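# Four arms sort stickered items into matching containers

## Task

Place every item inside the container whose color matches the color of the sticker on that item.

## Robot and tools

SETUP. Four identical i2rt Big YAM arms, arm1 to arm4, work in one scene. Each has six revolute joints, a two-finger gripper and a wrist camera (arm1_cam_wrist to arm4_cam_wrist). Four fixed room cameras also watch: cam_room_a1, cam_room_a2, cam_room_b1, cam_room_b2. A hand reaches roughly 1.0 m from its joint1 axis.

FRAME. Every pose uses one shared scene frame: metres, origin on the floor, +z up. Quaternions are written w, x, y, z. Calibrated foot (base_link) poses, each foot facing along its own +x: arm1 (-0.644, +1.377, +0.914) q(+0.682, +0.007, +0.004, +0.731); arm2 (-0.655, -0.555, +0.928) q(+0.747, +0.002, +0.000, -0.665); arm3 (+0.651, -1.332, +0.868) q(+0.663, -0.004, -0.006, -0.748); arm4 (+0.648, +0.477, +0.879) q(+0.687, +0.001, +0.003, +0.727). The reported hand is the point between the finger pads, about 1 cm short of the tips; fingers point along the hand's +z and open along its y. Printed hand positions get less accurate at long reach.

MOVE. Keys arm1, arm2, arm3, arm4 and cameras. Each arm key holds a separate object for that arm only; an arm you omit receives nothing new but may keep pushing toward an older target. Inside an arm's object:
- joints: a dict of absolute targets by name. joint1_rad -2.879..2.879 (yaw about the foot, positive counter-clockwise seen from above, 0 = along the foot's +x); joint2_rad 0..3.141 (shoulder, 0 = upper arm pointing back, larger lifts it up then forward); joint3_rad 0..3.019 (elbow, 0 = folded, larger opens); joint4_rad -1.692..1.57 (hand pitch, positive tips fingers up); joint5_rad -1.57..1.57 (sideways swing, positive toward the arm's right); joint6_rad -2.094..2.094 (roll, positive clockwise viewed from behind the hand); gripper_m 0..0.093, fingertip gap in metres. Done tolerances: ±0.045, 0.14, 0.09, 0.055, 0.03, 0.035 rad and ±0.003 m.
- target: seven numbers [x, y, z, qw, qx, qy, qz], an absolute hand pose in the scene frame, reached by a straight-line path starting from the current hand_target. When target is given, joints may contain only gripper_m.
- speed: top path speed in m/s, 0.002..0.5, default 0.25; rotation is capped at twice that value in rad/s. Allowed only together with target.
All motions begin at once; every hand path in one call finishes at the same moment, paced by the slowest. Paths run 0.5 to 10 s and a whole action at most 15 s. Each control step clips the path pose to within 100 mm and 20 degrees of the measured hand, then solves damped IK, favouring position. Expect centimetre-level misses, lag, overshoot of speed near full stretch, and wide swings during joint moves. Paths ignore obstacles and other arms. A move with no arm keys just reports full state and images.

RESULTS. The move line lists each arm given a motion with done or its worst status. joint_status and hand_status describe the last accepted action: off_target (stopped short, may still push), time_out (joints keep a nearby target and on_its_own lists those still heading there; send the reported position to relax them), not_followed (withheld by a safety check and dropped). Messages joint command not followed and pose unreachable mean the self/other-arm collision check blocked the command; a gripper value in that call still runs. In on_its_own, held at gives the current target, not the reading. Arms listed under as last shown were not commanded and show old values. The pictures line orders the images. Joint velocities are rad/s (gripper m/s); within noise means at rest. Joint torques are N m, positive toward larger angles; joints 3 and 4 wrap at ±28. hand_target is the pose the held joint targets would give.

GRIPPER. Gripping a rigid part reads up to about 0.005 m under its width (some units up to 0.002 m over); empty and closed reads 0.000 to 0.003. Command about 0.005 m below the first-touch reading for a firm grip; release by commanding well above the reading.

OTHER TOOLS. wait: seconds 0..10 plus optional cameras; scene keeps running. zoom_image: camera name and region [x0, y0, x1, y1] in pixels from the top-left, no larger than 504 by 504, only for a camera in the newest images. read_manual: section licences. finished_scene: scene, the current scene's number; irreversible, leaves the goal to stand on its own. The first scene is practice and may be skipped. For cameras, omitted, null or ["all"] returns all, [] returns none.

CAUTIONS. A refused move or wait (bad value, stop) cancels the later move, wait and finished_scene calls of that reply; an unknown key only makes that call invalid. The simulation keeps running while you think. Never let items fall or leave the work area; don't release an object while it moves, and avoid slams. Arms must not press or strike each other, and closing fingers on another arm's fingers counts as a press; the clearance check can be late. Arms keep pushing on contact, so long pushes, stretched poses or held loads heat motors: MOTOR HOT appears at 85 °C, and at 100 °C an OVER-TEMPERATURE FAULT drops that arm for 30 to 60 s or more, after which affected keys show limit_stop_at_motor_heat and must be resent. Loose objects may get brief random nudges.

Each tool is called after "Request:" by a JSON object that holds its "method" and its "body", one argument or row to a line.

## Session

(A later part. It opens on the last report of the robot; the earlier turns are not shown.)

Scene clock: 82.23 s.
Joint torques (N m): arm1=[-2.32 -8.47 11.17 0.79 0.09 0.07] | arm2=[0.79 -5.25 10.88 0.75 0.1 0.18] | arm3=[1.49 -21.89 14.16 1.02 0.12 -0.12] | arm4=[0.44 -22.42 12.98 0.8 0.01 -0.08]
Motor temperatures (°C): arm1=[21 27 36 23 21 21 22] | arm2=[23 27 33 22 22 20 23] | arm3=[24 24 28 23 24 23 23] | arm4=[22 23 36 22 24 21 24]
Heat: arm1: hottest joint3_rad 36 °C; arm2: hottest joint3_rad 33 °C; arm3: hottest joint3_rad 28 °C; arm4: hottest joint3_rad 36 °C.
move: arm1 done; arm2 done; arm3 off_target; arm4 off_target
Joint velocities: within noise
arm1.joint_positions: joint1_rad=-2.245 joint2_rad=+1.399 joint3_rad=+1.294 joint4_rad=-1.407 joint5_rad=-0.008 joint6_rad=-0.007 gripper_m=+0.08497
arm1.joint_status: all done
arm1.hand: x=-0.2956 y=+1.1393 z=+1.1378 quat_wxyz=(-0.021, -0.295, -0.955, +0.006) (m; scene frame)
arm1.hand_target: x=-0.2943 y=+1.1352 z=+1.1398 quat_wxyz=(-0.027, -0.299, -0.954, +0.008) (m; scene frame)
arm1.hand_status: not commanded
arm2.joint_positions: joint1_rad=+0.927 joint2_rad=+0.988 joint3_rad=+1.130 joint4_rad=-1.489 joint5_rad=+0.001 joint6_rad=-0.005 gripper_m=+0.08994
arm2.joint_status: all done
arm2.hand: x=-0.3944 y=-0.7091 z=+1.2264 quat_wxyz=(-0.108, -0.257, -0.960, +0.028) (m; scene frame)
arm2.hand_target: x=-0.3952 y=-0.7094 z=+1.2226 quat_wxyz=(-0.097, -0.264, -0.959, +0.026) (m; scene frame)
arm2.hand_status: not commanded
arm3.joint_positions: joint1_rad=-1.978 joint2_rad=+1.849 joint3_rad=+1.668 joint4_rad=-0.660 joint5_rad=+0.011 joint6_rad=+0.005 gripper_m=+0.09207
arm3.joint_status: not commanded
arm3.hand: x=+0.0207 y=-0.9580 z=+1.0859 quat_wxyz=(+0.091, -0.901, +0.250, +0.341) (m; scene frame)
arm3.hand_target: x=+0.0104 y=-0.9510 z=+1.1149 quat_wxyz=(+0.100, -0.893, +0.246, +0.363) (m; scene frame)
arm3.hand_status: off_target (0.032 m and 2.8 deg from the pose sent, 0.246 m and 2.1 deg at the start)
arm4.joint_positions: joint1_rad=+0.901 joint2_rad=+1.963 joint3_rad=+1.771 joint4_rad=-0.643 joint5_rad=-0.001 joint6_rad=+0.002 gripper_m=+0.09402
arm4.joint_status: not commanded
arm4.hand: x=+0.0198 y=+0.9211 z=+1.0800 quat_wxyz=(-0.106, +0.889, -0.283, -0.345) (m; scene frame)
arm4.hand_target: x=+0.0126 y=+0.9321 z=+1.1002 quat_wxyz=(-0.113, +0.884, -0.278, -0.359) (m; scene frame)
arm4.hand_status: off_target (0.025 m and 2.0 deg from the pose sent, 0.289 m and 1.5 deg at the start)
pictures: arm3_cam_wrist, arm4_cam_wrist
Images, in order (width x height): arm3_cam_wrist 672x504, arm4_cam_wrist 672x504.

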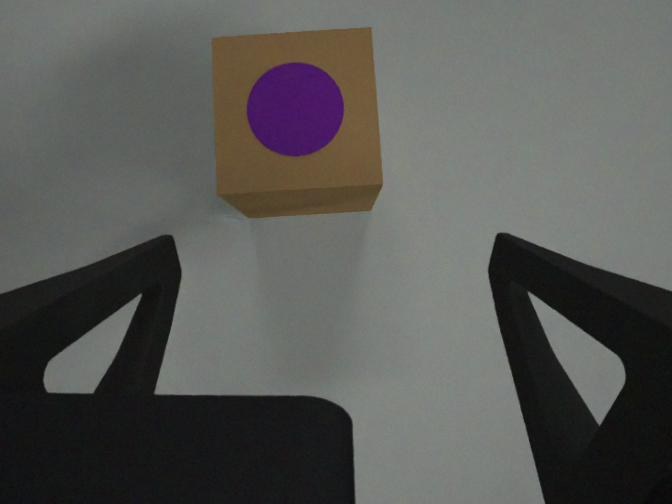

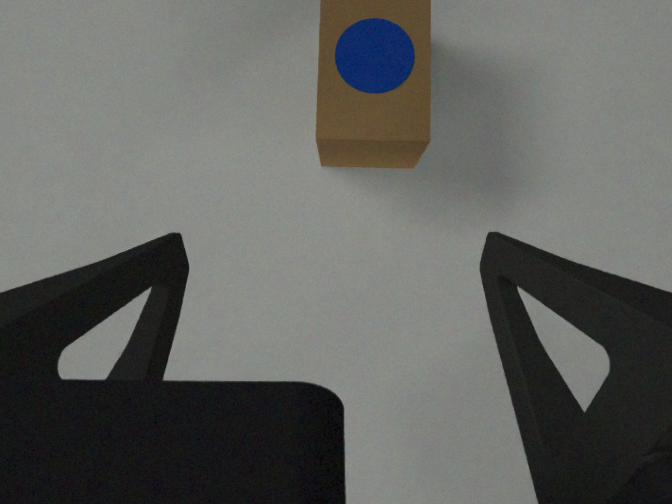

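Request:
{"method": "move", "body": {
  "arm3": {"target": [-0.052, -0.940, 1.040, 0.0897, -0.8998, 0.2210, 0.3651], "speed": 0.2},
  "arm4": {"target": [-0.0435, 0.9803, 1.020, 0.1167, -0.8808, 0.2877, 0.3574], "speed": 0.2},
  "cameras": ["arm3_cam_wrist", "arm4_cam_wrist"]
}}

Request:
{"method": "move", "body": {
  "arm3": {"joints": {"gripper_m": 0.045}},
  "arm4": {"joints": {"gripper_m": 0.033}},
  "cameras": ["arm3_cam_wrist", "arm4_cam_wrist"]
}}

Scene clock: 94.83 s.
Joint torques (N m): arm1=[-2.37 -8.12 11.02 0.61 0.03 0.05] | arm2=[0.73 -5.3 10.86 0.77 0.1 0.19] | arm3=[2.43 -23.12 13.42 1.74 -0.08 -0.12] | arm4=[0.21 -23.77 12.78 1.22 0.04 0.06]
Motor temperatures (°C): arm1=[21 27 36 23 21 21 22] | arm2=[23 27 33 22 22 20 23] | arm3=[24 24 30 23 24 23 23] | arm4=[22 25 36 22 24 21 24]
Heat: arm1: hottest joint3_rad 36 °C; arm2: hottest joint3_rad 33 °C; arm3: hottest joint3_rad 30 °C; arm4: hottest joint3_rad 36 °C.
move: arm3 off_target; arm4 off_target
Joint velocities: within noise
arm1, arm2: as last shown
arm3.joint_positions: joint1_rad=-1.970 joint2_rad=+2.032 joint3_rad=+1.782 joint4_rad=-0.587 joint5_rad=-0.007 joint6_rad=-0.019 gripper_m=+0.09207
arm3.joint_status: not commanded
arm3.hand: x=-0.0319 y=-0.9397 z=+1.0236 quat_wxyz=(+0.086, -0.905, +0.232, +0.345) (m; scene frame)
arm3.hand_target: x=-0.0507 y=-0.9409 z=+1.0402 quat_wxyz=(+0.090, -0.900, +0.221, +0.365) (m; scene frame)
arm3.hand_status: off_target (0.026 m and 2.8 deg from the pose sent, 0.088 m and 4.3 deg at the start)
arm4.joint_positions: joint1_rad=+0.894 joint2_rad=+2.200 joint3_rad=+1.990 joint4_rad=-0.617 joint5_rad=+0.009 joint6_rad=-0.001 gripper_m=+0.09399
arm4.joint_status: not commanded
arm4.hand: x=-0.0334 y=+0.9678 z=+1.0172 quat_wxyz=(-0.113, +0.886, -0.286, -0.347) (m; scene frame)
arm4.hand_target: x=-0.0426 y=+0.9796 z=+1.0200 quat_wxyz=(-0.117, +0.881, -0.288, -0.358) (m; scene frame)
arm4.hand_status: off_target (0.016 m and 1.5 deg from the pose sent, 0.105 m and 2.2 deg at the start)
pictures: arm3_cam_wrist, arm4_cam_wrist
Images, in order (width x height): arm3_cam_wrist 672x504, arm4_cam_wrist 672x504.

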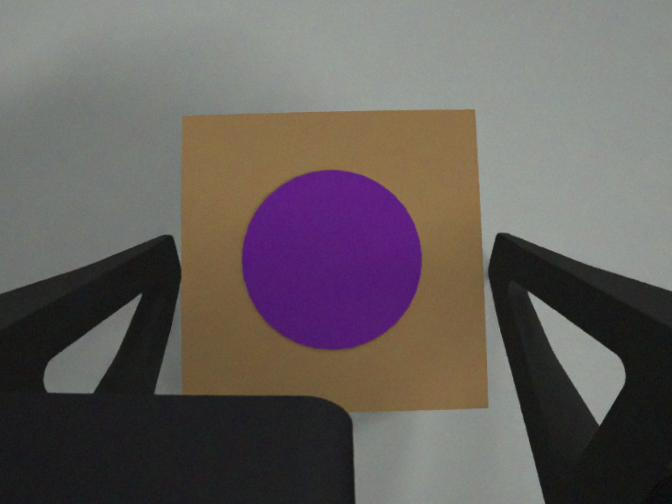

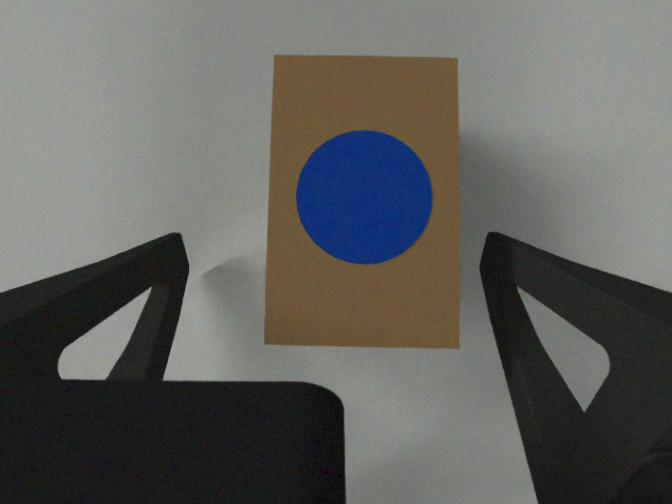

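Scene clock: 95.47 s.
Joint torques (N m): arm1=[-2.14 -9.11 10.93 0.85 0.11 0.05] | arm2=[0.62 -5.42 10.91 0.76 0.1 0.19] | arm3=[2.43 -23.12 13.44 1.73 -0.09 -0.12] | arm4=[0.56 -23.65 12.71 1.28 0 0.07]
Motor temperatures (°C): arm1=[21 27 36 23 21 21 21] | arm2=[23 27 33 22 22 20 23] | arm3=[24 24 30 23 24 23 23] | arm4=[22 25 36 22 24 21 24]
Heat: arm1: hottest joint3_rad 36 °C; arm2: hottest joint3_rad 33 °C; arm3: hottest joint3_rad 30 °C; arm4: hottest joint3_rad 36 °C.
move: arm3 off_target; arm4 off_target
Joint velocities: within noise
arm1, arm2: as last shown
arm3.joint_positions: joint1_rad=-1.970 joint2_rad=+2.032 joint3_rad=+1.782 joint4_rad=-0.587 joint5_rad=-0.007 joint6_rad=-0.019 gripper_m=+0.05306
arm3.joint_status: gripper_m off_target (ended at +0.05308, target +0.04500)
arm3.hand: x=-0.0319 y=-0.9397 z=+1.0236 quat_wxyz=(+0.086, -0.905, +0.232, +0.345) (m; scene frame)
arm3.hand_target: x=-0.0507 y=-0.9409 z=+1.0402 quat_wxyz=(+0.090, -0.900, +0.221, +0.365) (m; scene frame)
arm3.hand_status: not commanded
arm4.joint_positions: joint1_rad=+0.893 joint2_rad=+2.200 joint3_rad=+1.990 joint4_rad=-0.617 joint5_rad=+0.009 joint6_rad=-0.001 gripper_m=+0.04442
arm4.joint_status: gripper_m off_target (ended at +0.04445, target +0.03300)
arm4.hand: x=-0.0332 y=+0.9681 z=+1.0172 quat_wxyz=(-0.113, +0.886, -0.286, -0.346) (m; scene frame)
arm4.hand_target: x=-0.0425 y=+0.9798 z=+1.0200 quat_wxyz=(-0.117, +0.881, -0.288, -0.358) (m; scene frame)
arm4.hand_status: not commanded
pictures: arm3_cam_wrist, arm4_cam_wrist
Images, in order (width x height): arm3_cam_wrist 672x504, arm4_cam_wrist 672x504.

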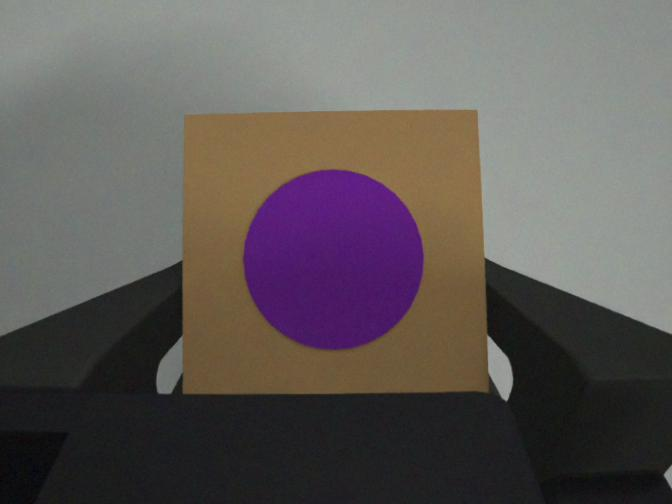

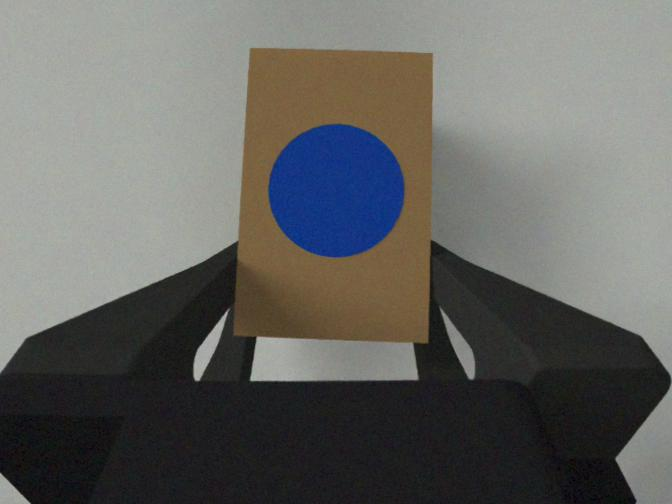

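Request:
{"method": "move", "body": {
  "arm3": {"target": [0.2213, -1.0763, 1.17, 0.0997, -0.8934, 0.2457, 0.3625], "speed": 0.5},
  "arm4": {"target": [0.238, 0.763, 1.17, 0.1126, -0.8841, 0.2774, 0.3587], "speed": 0.5},
  "cameras": []
}}

Request:
{"method": "move", "body": {
  "arm3": {"joints": {"joint2_rad": 1.0, "joint3_rad": 1.13, "joint4_rad": -1.67, "joint5_rad": 0, "joint6_rad": 0}},
  "arm4": {"joints": {"joint1_rad": -1.9095, "joint2_rad": 1.47, "joint3_rad": 0.74, "joint4_rad": -0.076, "joint5_rad": 0, "joint6_rad": 0}},
  "cameras": ["arm4_cam_wrist"]
}}

Request:
{"method": "move", "body": {
  "arm3": {"joints": {"joint1_rad": 1.791, "joint2_rad": 1.53, "joint3_rad": 0.86, "joint4_rad": -0.139}},
  "cameras": ["arm3_cam_wrist", "arm4_cam_wrist"]
}}

Scene clock: 122.07 s.
Joint torques (N m): arm1=[-2.49 -8.64 11.15 0.91 0.1 0.09] | arm2=[0.79 -5.36 10.89 0.76 0.1 0.19] | arm3=[1.2 -10.29 9.58 1.28 0.12 0.03] | arm4=[1.44 -9.35 9.62 0.79 0.08 0.04]
Motor temperatures (°C): arm1=[21 26 36 23 21 21 21] | arm2=[23 26 34 22 22 20 23] | arm3=[24 26 31 23 24 23 24] | arm4=[22 25 38 22 24 21 26]
Heat: arm1: hottest joint3_rad 36 °C; arm2: hottest joint3_rad 34 °C; arm3: hottest joint3_rad 31 °C; arm4: hottest joint3_rad 38 °C.
move: arm3 done; arm4 done
Joint velocities: within noise
arm1, arm2: as last shown
arm3.joint_positions: joint1_rad=-1.970 joint2_rad=+1.183 joint3_rad=+1.123 joint4_rad=-0.721 joint5_rad=+0.016 joint6_rad=-0.005 gripper_m=+0.05306
arm3.joint_status: not commanded
arm3.hand: x=+0.2205 y=-1.0776 z=+1.1739 quat_wxyz=(+0.101, -0.893, +0.240, +0.367) (m; scene frame)
arm3.hand_target: x=+0.2213 y=-1.0763 z=+1.1699 quat_wxyz=(+0.100, -0.893, +0.246, +0.362) (m; scene frame)
arm3.hand_status: done (0.004 m and 0.8 deg from the pose sent, 0.323 m and 3.3 deg at the start)
arm4.joint_positions: joint1_rad=+0.906 joint2_rad=+1.192 joint3_rad=+1.089 joint4_rad=-0.684 joint5_rad=+0.009 joint6_rad=-0.001 gripper_m=+0.04442
arm4.joint_status: not commanded
arm4.hand: x=+0.2415 y=+0.7648 z=+1.1738 quat_wxyz=(-0.116, +0.881, -0.279, -0.364) (m; scene frame)
arm4.hand_target: x=+0.2381 y=+0.7630 z=+1.1700 quat_wxyz=(-0.113, +0.884, -0.277, -0.359) (m; scene frame)
arm4.hand_status: done (0.005 m and 0.9 deg from the pose sent, 0.373 m and 1.7 deg at the start)
pictures: none
No camera images: "cameras" was empty.

Scene clock: 124.33 s.
Joint torques (N m): arm1=[-1.96 -9.58 11.04 0.77 0.05 0.09] | arm2=[0.67 -5.3 10.88 0.75 0.1 0.2] | arm3=[1.2 -5.48 9.29 -0.35 -0.08 0] | arm4=[0.97 -13.33 7.42 1.37 0.02 0.07]
Motor temperatures (°C): arm1=[21 26 36 23 21 21 21] | arm2=[23 26 34 22 22 20 23] | arm3=[24 26 31 23 24 23 24] | arm4=[22 25 38 22 24 21 26]
Heat: arm1: hottest joint3_rad 36 °C; arm2: hottest joint3_rad 34 °C; arm3: hottest joint3_rad 31 °C; arm4: hottest joint3_rad 38 °C.
move: arm3 done; arm4 done
Joint velocities: within noise
arm1, arm2: as last shown
arm3.joint_positions: joint1_rad=-1.970 joint2_rad=+0.998 joint3_rad=+1.123 joint4_rad=-1.663 joint5_rad=+0.002 joint6_rad=-0.005 gripper_m=+0.05306
arm3.joint_status: all done
arm3.hand: x=+0.4249 y=-1.1976 z=+1.1530 quat_wxyz=(-0.001, -0.967, +0.254, +0.013) (m; scene frame)
arm3.hand_target: x=+0.4250 y=-1.1974 z=+1.1552 quat_wxyz=(-0.003, -0.966, +0.258, +0.013) (m; scene frame)
arm3.hand_status: not commanded
arm4.joint_positions: joint1_rad=-1.915 joint2_rad=+1.491 joint3_rad=+0.733 joint4_rad=-0.083 joint5_rad=+0.002 joint6_rad=-0.001 gripper_m=+0.04433
arm4.joint_status: all done
arm4.hand: x=+1.1281 y=+0.3345 z=+0.9448 quat_wxyz=(-0.351, -0.133, -0.925, +0.054) (m; scene frame)
arm4.hand_target: x=+1.1344 y=+0.3363 z=+0.9592 quat_wxyz=(-0.367, -0.130, -0.919, +0.054) (m; scene frame)
arm4.hand_status: not commanded
pictures: arm4_cam_wrist
Images, in order (width x height): arm4_cam_wrist 672x504.

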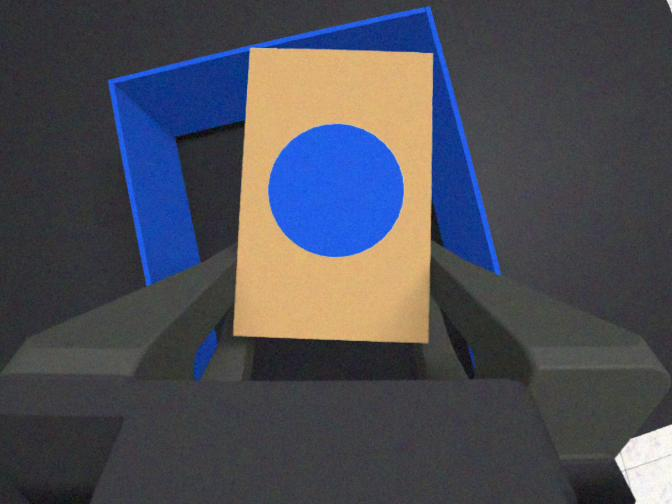

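Scene clock: 129.03 s.
Joint torques (N m): arm1=[-2.02 -8.47 11 0.66 0.02 0.07] | arm2=[0.73 -5.25 10.88 0.76 0.1 0.2] | arm3=[28.69 -2.49 16.64 10.47 -0.48 0.75] | arm4=[1.61 -13.8 7.39 1.39 0.04 0.05]
Motor temperatures (°C): arm1=[21 26 36 23 21 21 21] | arm2=[23 26 34 22 22 20 23] | arm3=[26 26 32 24 24 23 24] | arm4=[22 25 37 22 24 21 26]
Heat: arm1: hottest joint3_rad 36 °C; arm2: hottest joint3_rad 34 °C; arm3: hottest joint3_rad 32 °C; arm4: hottest joint3_rad 37 °C.
move: arm3 time_out
Joint velocities: within noise
arm1, arm2, arm4: as last shown
arm3.joint_positions: joint1_rad=-1.492 joint2_rad=+1.438 joint3_rad=+0.732 joint4_rad=-0.447 joint5_rad=+0.013 joint6_rad=-0.082 gripper_m=+0.05292
arm3.joint_status: joint1_rad time_out (moved +0.478 of +3.761); joint3_rad time_out (moved -0.391 of -0.263); joint4_rad time_out (moved +1.216 of +1.524); the others done
arm3.on_its_own: joint1_rad reads -1.492 and still pushes toward -1.101 since a time_out (your +1.791 is given up); joint3_rad reads +0.732 and still pushes toward +0.846 since a time_out; joint4_rad reads -0.447 and still pushes toward -0.221 since a time_out (your -0.139 is given up); joint6_rad reads -0.082 and still pushes toward +0.000 since a time_out
arm3.hand: x=+0.2220 y=-1.3103 z=+0.9088 quat_wxyz=(+0.012, -0.978, -0.017, +0.206) (m; scene frame)
arm3.hand_target: x=+0.1600 y=-1.5085 z=+0.9461 quat_wxyz=(-0.063, -0.931, -0.162, +0.322) (m; scene frame)
arm3.hand_status: not commanded
arm4.hand: x=+1.1281 y=+0.3345 z=+0.9450 quat_wxyz=(-0.351, -0.133, -0.925, +0.054) (m; scene frame)
arm4.hand_target: x=+1.1344 y=+0.3363 z=+0.9593 quat_wxyz=(-0.368, -0.130, -0.919, +0.054) (m; scene frame)
pictures: arm3_cam_wrist, arm4_cam_wrist
Images, in order (width x height): arm3_cam_wrist 672x504, arm4_cam_wrist 672x504.

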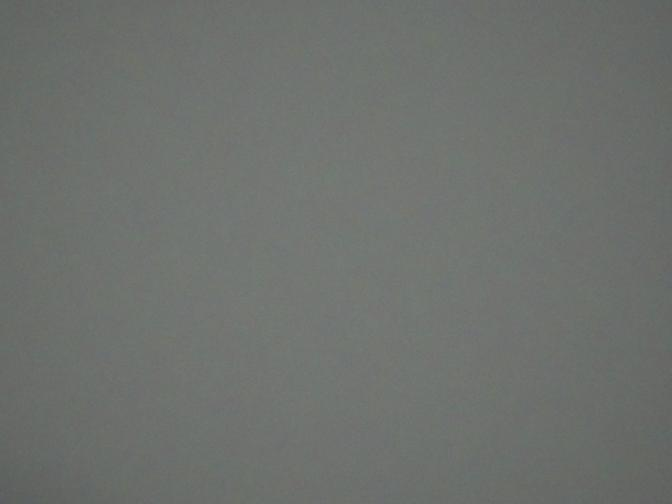

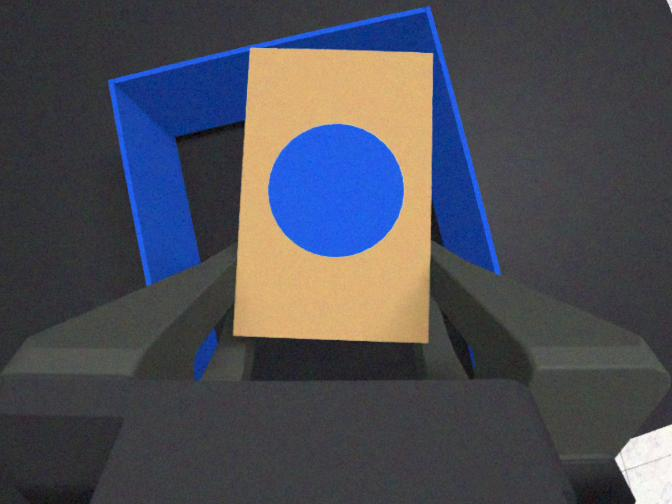

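Request:
{"method": "move", "body": {
  "arm3": {"joints": {"joint1_rad": -1.62, "joint2_rad": 1.438, "joint3_rad": 0.732, "joint4_rad": -0.447, "joint6_rad": 0}},
  "arm4": {"target": [1.135, 0.338, 0.765, 0.3585, 0.1313, 0.9229, -0.0510], "speed": 0.25},
  "cameras": ["arm3_cam_wrist", "arm4_cam_wrist", "cam_room_a1"]
}}

Scene clock: 137.70 s.
Joint torques (N m): arm1=[-2.26 -8.47 10.81 0.84 0.09 0.11] | arm2=[0.79 -5.3 10.89 0.77 0.11 0.2] | arm3=[0.38 -10.11 8.14 1.35 0.27 0.26] | arm4=[1.26 -15.5 4.18 1.78 0.05 0.12]
Motor temperatures (°C): arm1=[21 26 36 23 21 21 21] | arm2=[23 26 34 22 22 20 23] | arm3=[28 25 33 25 24 23 24] | arm4=[22 25 36 22 24 21 26]
Heat: arm1: hottest joint3_rad 36 °C; arm2: hottest joint3_rad 34 °C; arm3: hottest joint3_rad 33 °C; arm4: hottest joint3_rad 36 °C.
move: arm3 done; arm4 off_target
Joint velocities: within noise
arm1, arm2: as last shown
arm3.joint_positions: joint1_rad=-1.606 joint2_rad=+1.430 joint3_rad=+0.719 joint4_rad=-0.461 joint5_rad=-0.007 joint6_rad=-0.031 gripper_m=+0.05294
arm3.joint_status: all done
arm3.hand: x=+0.2352 y=-1.2664 z=+0.9051 quat_wxyz=(+0.008, -0.979, +0.062, +0.196) (m; scene frame)
arm3.hand_target: x=+0.2276 y=-1.2578 z=+0.9084 quat_wxyz=(+0.011, -0.975, +0.085, +0.206) (m; scene frame)
arm3.hand_status: not commanded
arm4.joint_positions: joint1_rad=-1.911 joint2_rad=+2.031 joint3_rad=+0.674 joint4_rad=+0.487 joint5_rad=+0.002 joint6_rad=-0.001 gripper_m=+0.04433
arm4.joint_status: not commanded
arm4.hand: x=+1.1182 y=+0.3386 z=+0.7560 quat_wxyz=(-0.338, -0.132, -0.930, +0.052) (m; scene frame)
arm4.hand_target: x=+1.1345 y=+0.3382 z=+0.7653 quat_wxyz=(-0.358, -0.131, -0.923, +0.051) (m; scene frame)
arm4.hand_status: off_target (0.019 m and 2.5 deg from the pose sent, 0.180 m and 1.0 deg at the start)
pictures: arm3_cam_wrist, arm4_cam_wrist, cam_room_a1
Images, in order (width x height): arm3_cam_wrist 672x504, arm4_cam_wrist 672x504, cam_room_a1 672x504.

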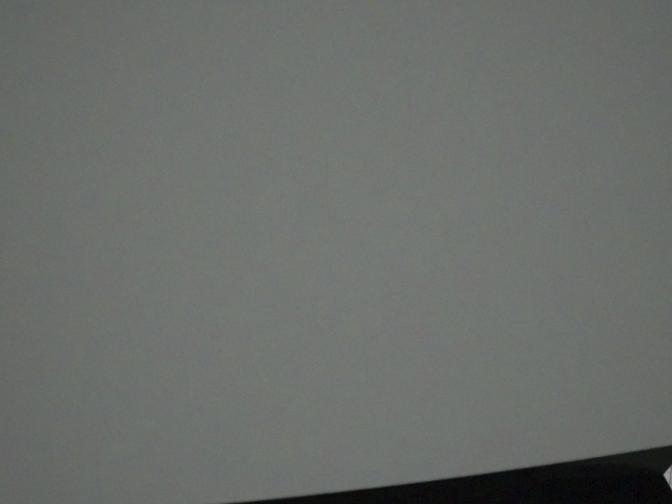

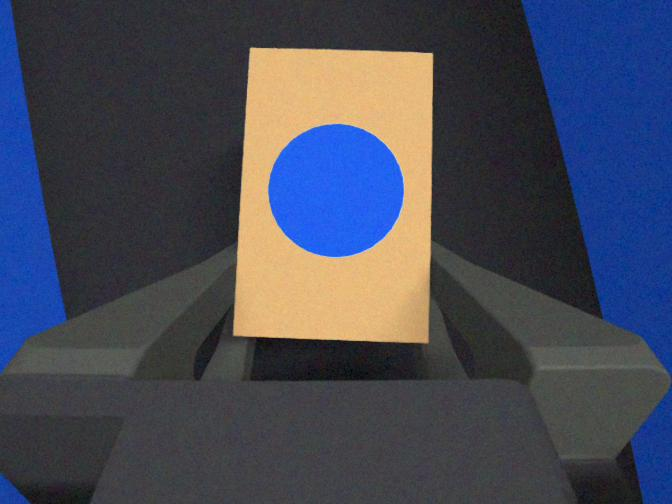

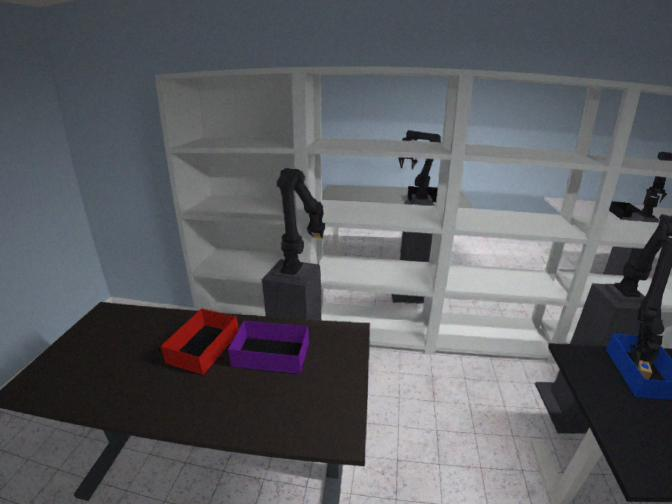

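Request:
{"method": "move", "body": {
  "arm3": {"target": [0.38, -1.29, 0.95, 0.011, -0.975, 0.085, 0.206], "speed": 0.3},
  "arm4": {"target": [1.135, 0.338, 0.722, 0.3585, 0.1313, 0.9229, -0.0510], "speed": 0.12},
  "cameras": []
}}

Request:
{"method": "move", "body": {
  "arm3": {"joints": {"joint1_rad": -1.62, "joint2_rad": 1.0, "joint3_rad": 1.13, "joint4_rad": -1.67, "joint5_rad": 0, "joint6_rad": 0}},
  "arm4": {"joints": {"gripper_m": 0.085}},
  "cameras": ["arm3_cam_wrist", "arm4_cam_wrist"]
}}

Scene clock: 145.80 s.
Joint torques (N m): arm1=[-2.61 -8.29 10.99 0.9 0.06 0.06] | arm2=[0.73 -5.3 10.85 0.75 0.1 0.19] | arm3=[2.49 -2.37 8.64 0.55 0.12 0.02] | arm4=[0.91 -12.22 3.07 1.32 0.08 0.13]
Motor temperatures (°C): arm1=[21 25 36 23 21 21 21] | arm2=[23 25 34 22 22 20 23] | arm3=[27 25 33 24 24 23 24] | arm4=[22 25 36 22 24 21 26]
Heat: arm1: hottest joint3_rad 36 °C; arm2: hottest joint3_rad 34 °C; arm3: hottest joint3_rad 33 °C; arm4: hottest joint3_rad 36 °C.
move: arm3 done; arm4 off_target
Joint velocities: within noise
arm1, arm2: as last shown
arm3.joint_positions: joint1_rad=-1.603 joint2_rad=+0.846 joint3_rad=+0.441 joint4_rad=-0.737 joint5_rad=+0.010 joint6_rad=+0.021 gripper_m=+0.05294
arm3.joint_status: not commanded
arm3.hand: x=+0.3794 y=-1.2863 z=+0.9516 quat_wxyz=(+0.012, -0.973, +0.088, +0.211) (m; scene frame)
arm3.hand_target: x=+0.3801 y=-1.2899 z=+0.9499 quat_wxyz=(+0.011, -0.975, +0.085, +0.206) (m; scene frame)
arm3.hand_status: done (0.004 m and 0.7 deg from the pose sent, 0.153 m and 2.9 deg at the start)
arm4.joint_positions: joint1_rad=-1.911 joint2_rad=+2.125 joint3_rad=+0.716 joint4_rad=+0.611 joint5_rad=+0.002 joint6_rad=-0.001 gripper_m=+0.04433
arm4.joint_status: not commanded
arm4.hand: x=+1.1384 y=+0.3329 z=+0.7408 quat_wxyz=(-0.371, -0.130, -0.918, +0.056) (m; scene frame)
arm4.hand_target: x=+1.1344 y=+0.3381 z=+0.7228 quat_wxyz=(-0.359, -0.131, -0.923, +0.051) (m; scene frame)
arm4.hand_status: off_target (0.020 m and 1.7 deg from the pose sent, 0.038 m and 2.5 deg at the start)
pictures: none
No camera images: "cameras" was empty.

Scene clock: 147.27 s.
Joint torques (N m): arm1=[-2.37 -8.88 11.14 0.75 0.05 0.05] | arm2=[0.73 -5.36 10.86 0.77 0.1 0.19] | arm3=[0.38 -5.6 12.78 -0.4 -0.07 -0.13] | arm4=[0.79 -13.16 2.82 1.24 0.09 0.16]
Motor temperatures (°C): arm1=[21 25 36 23 21 21 21] | arm2=[23 25 34 22 22 20 23] | arm3=[27 25 33 24 24 23 24] | arm4=[22 25 35 22 24 21 26]
Heat: arm1: hottest joint3_rad 36 °C; arm2: hottest joint3_rad 34 °C; arm3: hottest joint3_rad 33 °C; arm4: hottest joint3_rad 35 °C.
move: arm3 done; arm4 done
Joint velocities: within noise
arm1.joint_positions: joint1_rad=-2.245 joint2_rad=+1.399 joint3_rad=+1.294 joint4_rad=-1.407 joint5_rad=-0.008 joint6_rad=-0.007 gripper_m=+0.08497
arm1.joint_status: not commanded
arm1.hand: x=-0.2956 y=+1.1393 z=+1.1378 quat_wxyz=(-0.021, -0.295, -0.955, +0.006) (m; scene frame)
arm1.hand_target: x=-0.2943 y=+1.1352 z=+1.1398 quat_wxyz=(-0.027, -0.299, -0.954, +0.008) (m; scene frame)
arm1.hand_status: not commanded
arm2.joint_positions: joint1_rad=+0.927 joint2_rad=+0.988 joint3_rad=+1.130 joint4_rad=-1.489 joint5_rad=+0.001 joint6_rad=-0.005 gripper_m=+0.08994
arm2.joint_status: not commanded
arm2.hand: x=-0.3944 y=-0.7091 z=+1.2264 quat_wxyz=(-0.108, -0.257, -0.960, +0.028) (m; scene frame)
arm2.hand_target: x=-0.3952 y=-0.7094 z=+1.2226 quat_wxyz=(-0.097, -0.264, -0.959, +0.026) (m; scene frame)
arm2.hand_status: not commanded
arm3.joint_positions: joint1_rad=-1.606 joint2_rad=+1.001 joint3_rad=+1.081 joint4_rad=-1.662 joint5_rad=+0.002 joint6_rad=+0.008 gripper_m=+0.05294
arm3.joint_status: all done
arm3.hand: x=+0.4013 y=-1.2878 z=+1.1373 quat_wxyz=(-0.006, -0.997, +0.082, -0.007) (m; scene frame)
arm3.hand_target: x=+0.3938 y=-1.2831 z=+1.1565 quat_wxyz=(-0.006, -0.996, +0.085, +0.014) (m; scene frame)
arm3.hand_status: not commanded
arm4.joint_positions: joint1_rad=-1.906 joint2_rad=+2.135 joint3_rad=+0.717 joint4_rad=+0.615 joint5_rad=+0.001 joint6_rad=-0.001 gripper_m=+0.08491
arm4.joint_status: all done
arm4.hand: x=+1.1382 y=+0.3359 z=+0.7369 quat_wxyz=(-0.369, -0.127, -0.919, +0.055) (m; scene frame)
arm4.hand_target: x=+1.1342 y=+0.3382 z=+0.7227 quat_wxyz=(-0.358, -0.131, -0.923, +0.051) (m; scene frame)
arm4.hand_status: not commanded
pictures: arm3_cam_wrist, arm4_cam_wrist
Images, in order (width x height): arm3_cam_wrist 672x504, arm4_cam_wrist 672x504.

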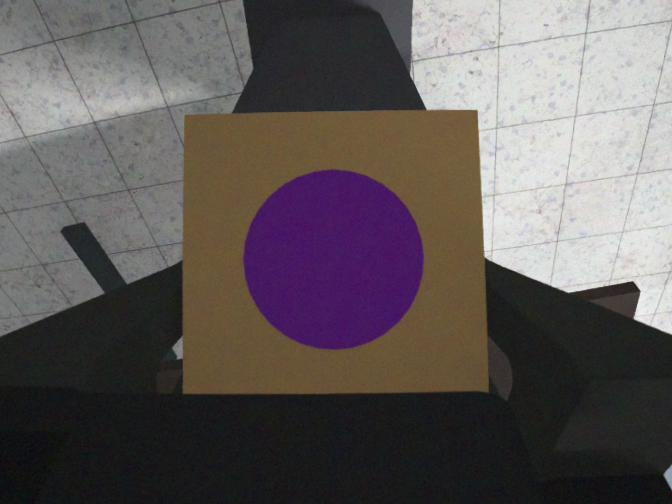

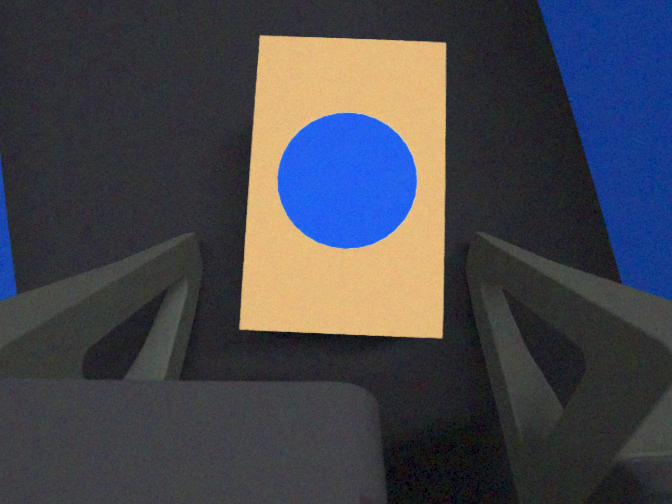

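Request:
{"method": "move", "body": {
  "arm3": {"joints": {"joint1_rad": 1.791}},
  "arm4": {"target": [1.07, 0.36, 0.95, 0.3585, 0.1313, 0.9229, -0.0510], "speed": 0.4},
  "cameras": ["arm4_cam_wrist"]
}}

Request:
{"method": "move", "body": {
  "arm3": {"target": [1.195, -1.277, 0.82, 0.3570, -0.0465, 0.9328, 0.0178], "speed": 0.4},
  "cameras": ["arm3_cam_wrist"]
}}

Scene clock: 156.33 s.
Joint torques (N m): arm1=[-1.96 -9 11.02 0.59 0.07 0.08] | arm2=[0.67 -5.25 10.85 0.79 0.1 0.19] | arm3=[1.85 -6.42 12.72 -0.43 0.11 -0.1] | arm4=[1.44 -7.53 7.8 0.73 0.21 0.2]
Motor temperatures (°C): arm1=[21 25 36 23 21 21 21] | arm2=[23 25 34 22 22 20 23] | arm3=[27 25 32 24 24 23 24] | arm4=[22 25 34 22 24 21 25]
Heat: arm1: hottest joint3_rad 36 °C; arm2: hottest joint3_rad 34 °C; arm3: hottest joint3_rad 32 °C; arm4: hottest joint3_rad 34 °C.
move: arm3 done; arm4 done
Joint velocities: within noise
arm1, arm2: as last shown
arm3.joint_positions: joint1_rad=+1.782 joint2_rad=+1.008 joint3_rad=+1.081 joint4_rad=-1.662 joint5_rad=-0.002 joint6_rad=+0.006 gripper_m=+0.05289
arm3.joint_status: all done
arm3.hand: x=+0.9032 y=-1.3053 z=+1.1365 quat_wxyz=(+0.009, +0.042, -0.999, +0.006) (m; scene frame)
arm3.hand_target: x=+0.9101 y=-1.3023 z=+1.1572 quat_wxyz=(-0.016, +0.050, -0.999, +0.006) (m; scene frame)
arm3.hand_status: not commanded
arm4.joint_positions: joint1_rad=-1.903 joint2_rad=+1.300 joint3_rad=+0.554 joint4_rad=-0.064 joint5_rad=+0.003 joint6_rad=-0.001 gripper_m=+0.08492
arm4.joint_status: not commanded
arm4.hand: x=+1.0674 y=+0.3579 z=+0.9538 quat_wxyz=(-0.366, -0.127, -0.920, +0.054) (m; scene frame)
arm4.hand_target: x=+1.0700 y=+0.3601 z=+0.9501 quat_wxyz=(-0.359, -0.131, -0.923, +0.051) (m; scene frame)
arm4.hand_status: done (0.005 m and 1.1 deg from the pose sent, 0.225 m and 1.4 deg at the start)
pictures: arm4_cam_wrist
Images, in order (width x height): arm4_cam_wrist 672x504.

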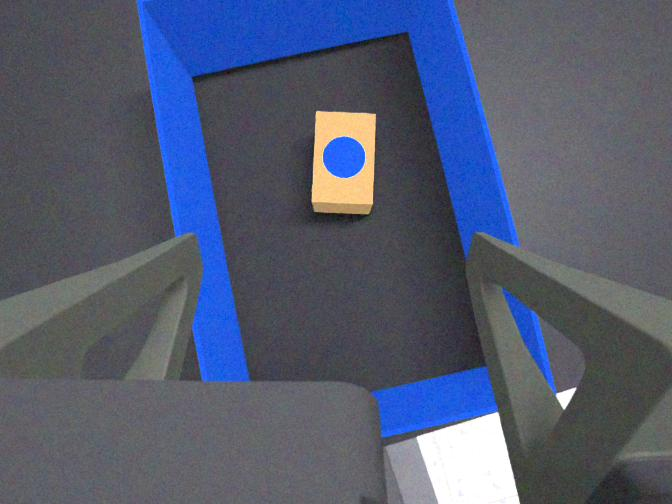

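Scene clock: 158.20 s.
Joint torques (N m): arm1=[-2.14 -8.64 11.06 0.58 0.06 0.08] | arm2=[0.62 -5.25 10.86 0.76 0.11 0.19] | arm3=[1.67 -16.5 7.57 2.03 0.07 -0.1] | arm4=[1.61 -7.36 7.86 0.88 0.2 0.19]
Motor temperatures (°C): arm1=[21 25 36 23 21 21 21] | arm2=[23 25 34 22 22 20 23] | arm3=[27 25 32 24 24 23 24] | arm4=[22 25 34 22 24 21 25]
Heat: arm1: hottest joint3_rad 36 °C; arm2: hottest joint3_rad 34 °C; arm3: hottest joint3_rad 32 °C; arm4: hottest joint3_rad 34 °C.
move: arm3 off_target
Joint velocities: within noise
arm1, arm2, arm4: as last shown
arm3.joint_positions: joint1_rad=+1.782 joint2_rad=+1.883 joint3_rad=+0.766 joint4_rad=+0.215 joint5_rad=-0.012 joint6_rad=+0.013 gripper_m=+0.05289
arm3.joint_status: not commanded
arm3.hand: x=+1.1713 y=-1.2839 z=+0.8011 quat_wxyz=(-0.328, +0.040, -0.944, -0.016) (m; scene frame)
arm3.hand_target: x=+1.1939 y=-1.2771 z=+0.8207 quat_wxyz=(-0.357, +0.046, -0.933, -0.018) (m; scene frame)
arm3.hand_status: off_target (0.031 m and 3.7 deg from the pose sent, 0.431 m and 43.0 deg at the start)
pictures: arm3_cam_wrist
Images, in order (width x height): arm3_cam_wrist 672x504.

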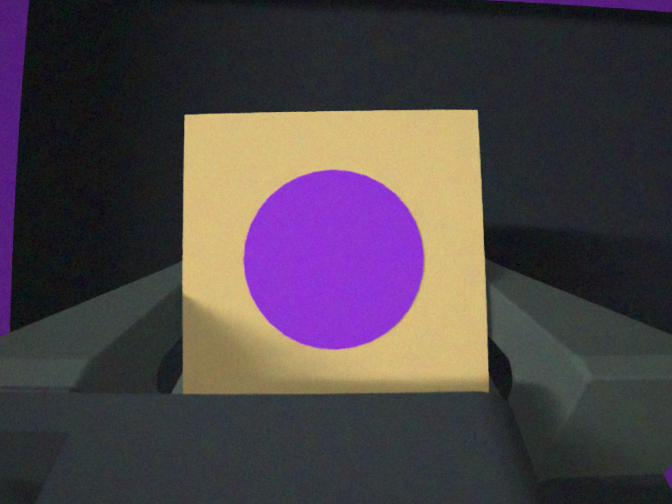

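Request:
{"method": "move", "body": {
  "arm3": {"target": [1.195, -1.277, 0.745, 0.3570, -0.0465, 0.9328, 0.0178], "speed": 0.15},
  "cameras": ["arm3_cam_wrist"]
}}

Request:
{"method": "move", "body": {
  "arm3": {"target": [1.195, -1.277, 0.725, 0.3570, -0.0465, 0.9328, 0.0178], "speed": 0.1},
  "cameras": ["arm3_cam_wrist"]
}}

Scene clock: 162.57 s.
Joint torques (N m): arm1=[-1.49 -9.05 11.03 0.87 0.08 0.09] | arm2=[0.73 -5.36 10.88 0.75 0.1 0.2] | arm3=[1.73 -15.09 4.53 1.84 0.12 -0.11] | arm4=[1.14 -7.06 7.75 0.83 0.24 0.17]
Motor temperatures (°C): arm1=[21 25 36 23 21 21 21] | arm2=[23 25 34 22 22 20 23] | arm3=[26 25 32 24 24 23 24] | arm4=[22 25 34 22 24 21 25]
Heat: arm1: hottest joint3_rad 36 °C; arm2: hottest joint3_rad 34 °C; arm3: hottest joint3_rad 32 °C; arm4: hottest joint3_rad 34 °C.
move: arm3 done
Joint velocities: within noise
arm1, arm2, arm4: as last shown
arm3.joint_positions: joint1_rad=+1.782 joint2_rad=+2.071 joint3_rad=+0.813 joint4_rad=+0.418 joint5_rad=-0.012 joint6_rad=+0.016 gripper_m=+0.05289
arm3.joint_status: not commanded
arm3.hand: x=+1.1932 y=-1.2827 z=+0.7509 quat_wxyz=(-0.357, +0.039, -0.933, -0.018) (m; scene frame)
arm3.hand_target: x=+1.1949 y=-1.2771 z=+0.7452 quat_wxyz=(-0.357, +0.046, -0.933, -0.018) (m; scene frame)
arm3.hand_status: done (0.008 m and 0.9 deg from the pose sent, 0.061 m and 3.7 deg at the start)
arm4.hand_target: x=+1.0700 y=+0.3600 z=+0.9501 quat_wxyz=(-0.359, -0.131, -0.923, +0.051) (m; scene frame)
pictures: arm3_cam_wrist
Images, in order (width x height): arm3_cam_wrist 672x504.

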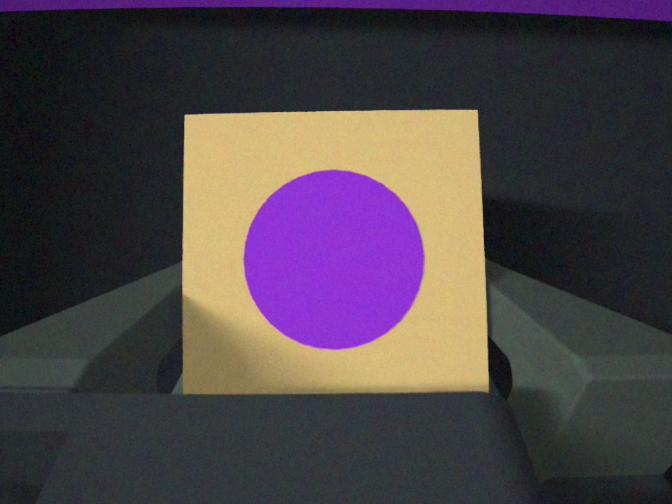

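Scene clock: 163.53 s.
Joint torques (N m): arm1=[-2.2 -8.76 11.1 0.68 0.08 0.08] | arm2=[0.73 -5.3 10.86 0.75 0.11 0.19] | arm3=[1.85 -13.63 4 1.48 0.12 -0.11] | arm4=[1.2 -7.59 7.87 0.73 0.23 0.16]
Motor temperatures (°C): arm1=[21 25 36 23 21 21 21] | arm2=[23 25 34 22 22 20 23] | arm3=[26 25 32 24 24 23 24] | arm4=[22 25 34 22 24 21 25]
Heat: arm1: hottest joint3_rad 36 °C; arm2: hottest joint3_rad 34 °C; arm3: hottest joint3_rad 32 °C; arm4: hottest joint3_rad 34 °C.
move: arm3 off_target
Joint velocities: within noise
arm1, arm2, arm4: as last shown
arm3.joint_positions: joint1_rad=+1.782 joint2_rad=+2.111 joint3_rad=+0.828 joint4_rad=+0.473 joint5_rad=-0.011 joint6_rad=+0.016 gripper_m=+0.05289
arm3.joint_status: not commanded
arm3.hand: x=+1.2014 y=-1.2821 z=+0.7432 quat_wxyz=(-0.371, +0.039, -0.928, -0.019) (m; scene frame)
arm3.hand_target: x=+1.1945 y=-1.2773 z=+0.7257 quat_wxyz=(-0.357, +0.046, -0.933, -0.018) (m; scene frame)
arm3.hand_status: off_target (0.020 m and 1.9 deg from the pose sent, 0.026 m and 0.8 deg at the start)
pictures: arm3_cam_wrist
Images, in order (width x height): arm3_cam_wrist 672x504.

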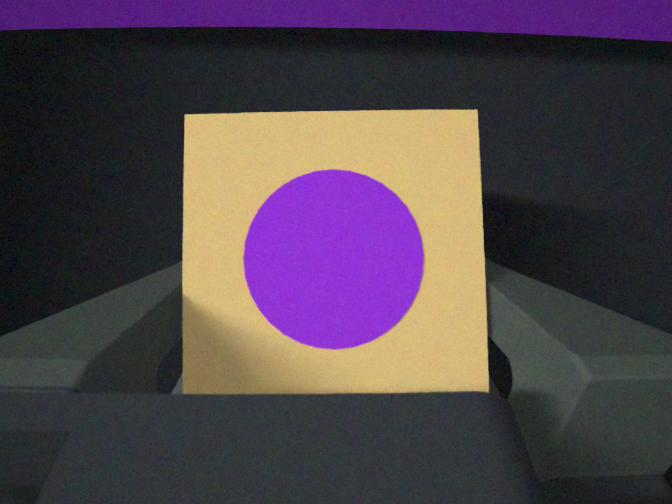

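Request:
{"method": "move", "body": {
  "arm3": {"joints": {"gripper_m": 0.085}},
  "cameras": []
}}

Request:
{"method": "move", "body": {
  "arm3": {"target": [1.12, -1.285, 0.95, 0.3570, -0.0465, 0.9328, 0.0178], "speed": 0.35},
  "cameras": ["arm3_cam_wrist", "cam_room_a1", "cam_room_a2"]
}}

Scene clock: 167.70 s.
Joint torques (N m): arm1=[-1.9 -8.82 11.1 0.8 0.07 0.12] | arm2=[0.79 -5.3 10.86 0.75 0.1 0.2] | arm3=[1.85 -13.74 3.97 1.54 0.1 -0.11] | arm4=[1.73 -7.59 7.86 0.88 0.22 0.17]
Motor temperatures (°C): arm1=[21 25 36 23 21 21 21] | arm2=[23 25 34 22 22 20 23] | arm3=[26 25 32 24 24 23 24] | arm4=[22 24 34 22 24 21 25]
Heat: arm1: hottest joint3_rad 36 °C; arm2: hottest joint3_rad 34 °C; arm3: hottest joint3_rad 32 °C; arm4: hottest joint3_rad 34 °C.
move: arm3 done
Joint velocities: within noise
arm1, arm2, arm4: as last shown
arm3.joint_positions: joint1_rad=+1.782 joint2_rad=+2.112 joint3_rad=+0.828 joint4_rad=+0.473 joint5_rad=-0.011 joint6_rad=+0.016 gripper_m=+0.08496
arm3.joint_status: all done
arm3.hand: x=+1.2013 y=-1.2822 z=+0.7430 quat_wxyz=(-0.370, +0.039, -0.928, -0.018) (m; scene frame)
arm3.hand_target: x=+1.1945 y=-1.2773 z=+0.7257 quat_wxyz=(-0.357, +0.046, -0.933, -0.018) (m; scene frame)
arm3.hand_status: not commanded
pictures: none
No camera images: "cameras" was empty.

Scene clock: 169.17 s.
Joint torques (N m): arm1=[-2.43 -8.94 11.02 0.61 0.04 0.07] | arm2=[0.79 -5.36 10.89 0.75 0.1 0.2] | arm3=[1.2 -9.64 7.43 1.11 -0.07 -0.13] | arm4=[1.32 -7.71 7.91 0.81 0.22 0.17]
Motor temperatures (°C): arm1=[21 25 36 23 21 21 21] | arm2=[23 25 34 22 22 20 23] | arm3=[26 25 32 24 24 23 24] | arm4=[22 24 34 22 24 21 25]
Heat: arm1: hottest joint3_rad 36 °C; arm2: hottest joint3_rad 34 °C; arm3: hottest joint3_rad 32 °C; arm4: hottest joint3_rad 34 °C.
move: arm3 done
Joint velocities: within noise
arm1, arm2, arm4: as last shown
arm3.joint_positions: joint1_rad=+1.782 joint2_rad=+1.373 joint3_rad=+0.673 joint4_rad=-0.121 joint5_rad=-0.013 joint6_rad=+0.012 gripper_m=+0.08496
arm3.joint_status: not commanded
arm3.hand: x=+1.1225 y=-1.2860 z=+0.9566 quat_wxyz=(-0.366, +0.041, -0.930, -0.018) (m; scene frame)
arm3.hand_target: x=+1.1199 y=-1.2851 z=+0.9500 quat_wxyz=(-0.357, +0.046, -0.933, -0.018) (m; scene frame)
arm3.hand_status: done (0.007 m and 1.2 deg from the pose sent, 0.222 m and 1.8 deg at the start)
pictures: arm3_cam_wrist, cam_room_a1, cam_room_a2
Images, in order (width x height): arm3_cam_wrist 672x504, cam_room_a1 672x504, cam_room_a2 672x504.

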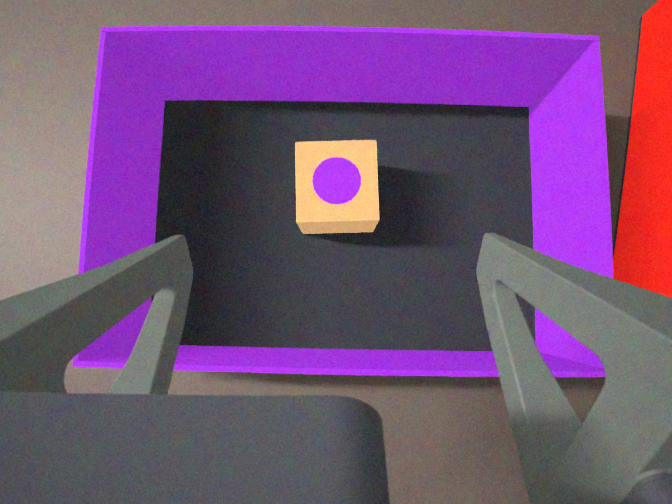

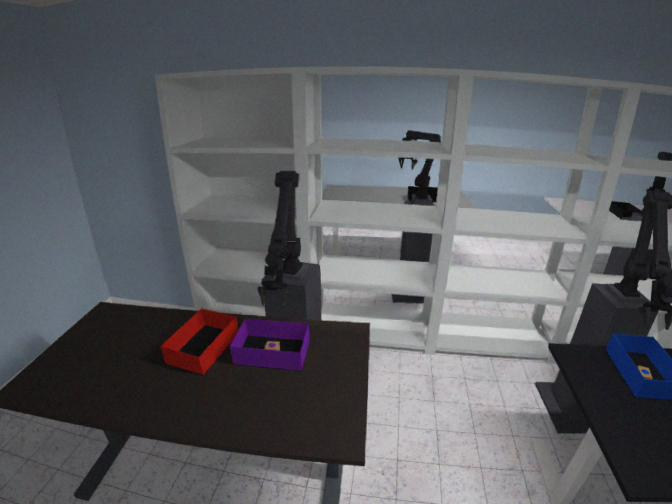

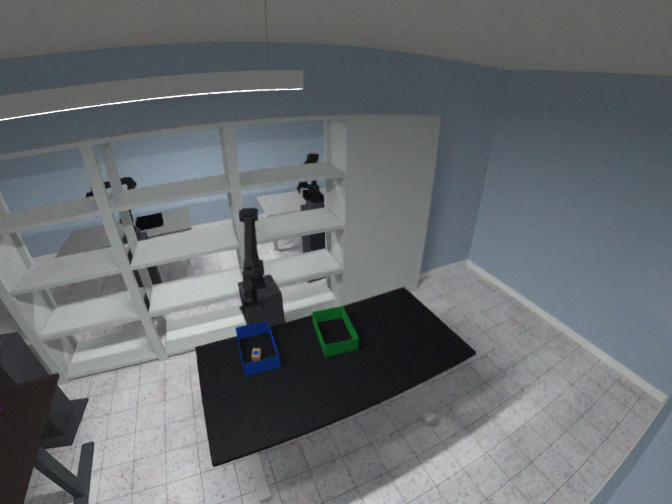

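Both placed. Finish and begin scene 3 with the overview poses.

Request:
{"method": "finished_scene", "body": {
  "scene": 2
}}

The scene is finished: the task was done.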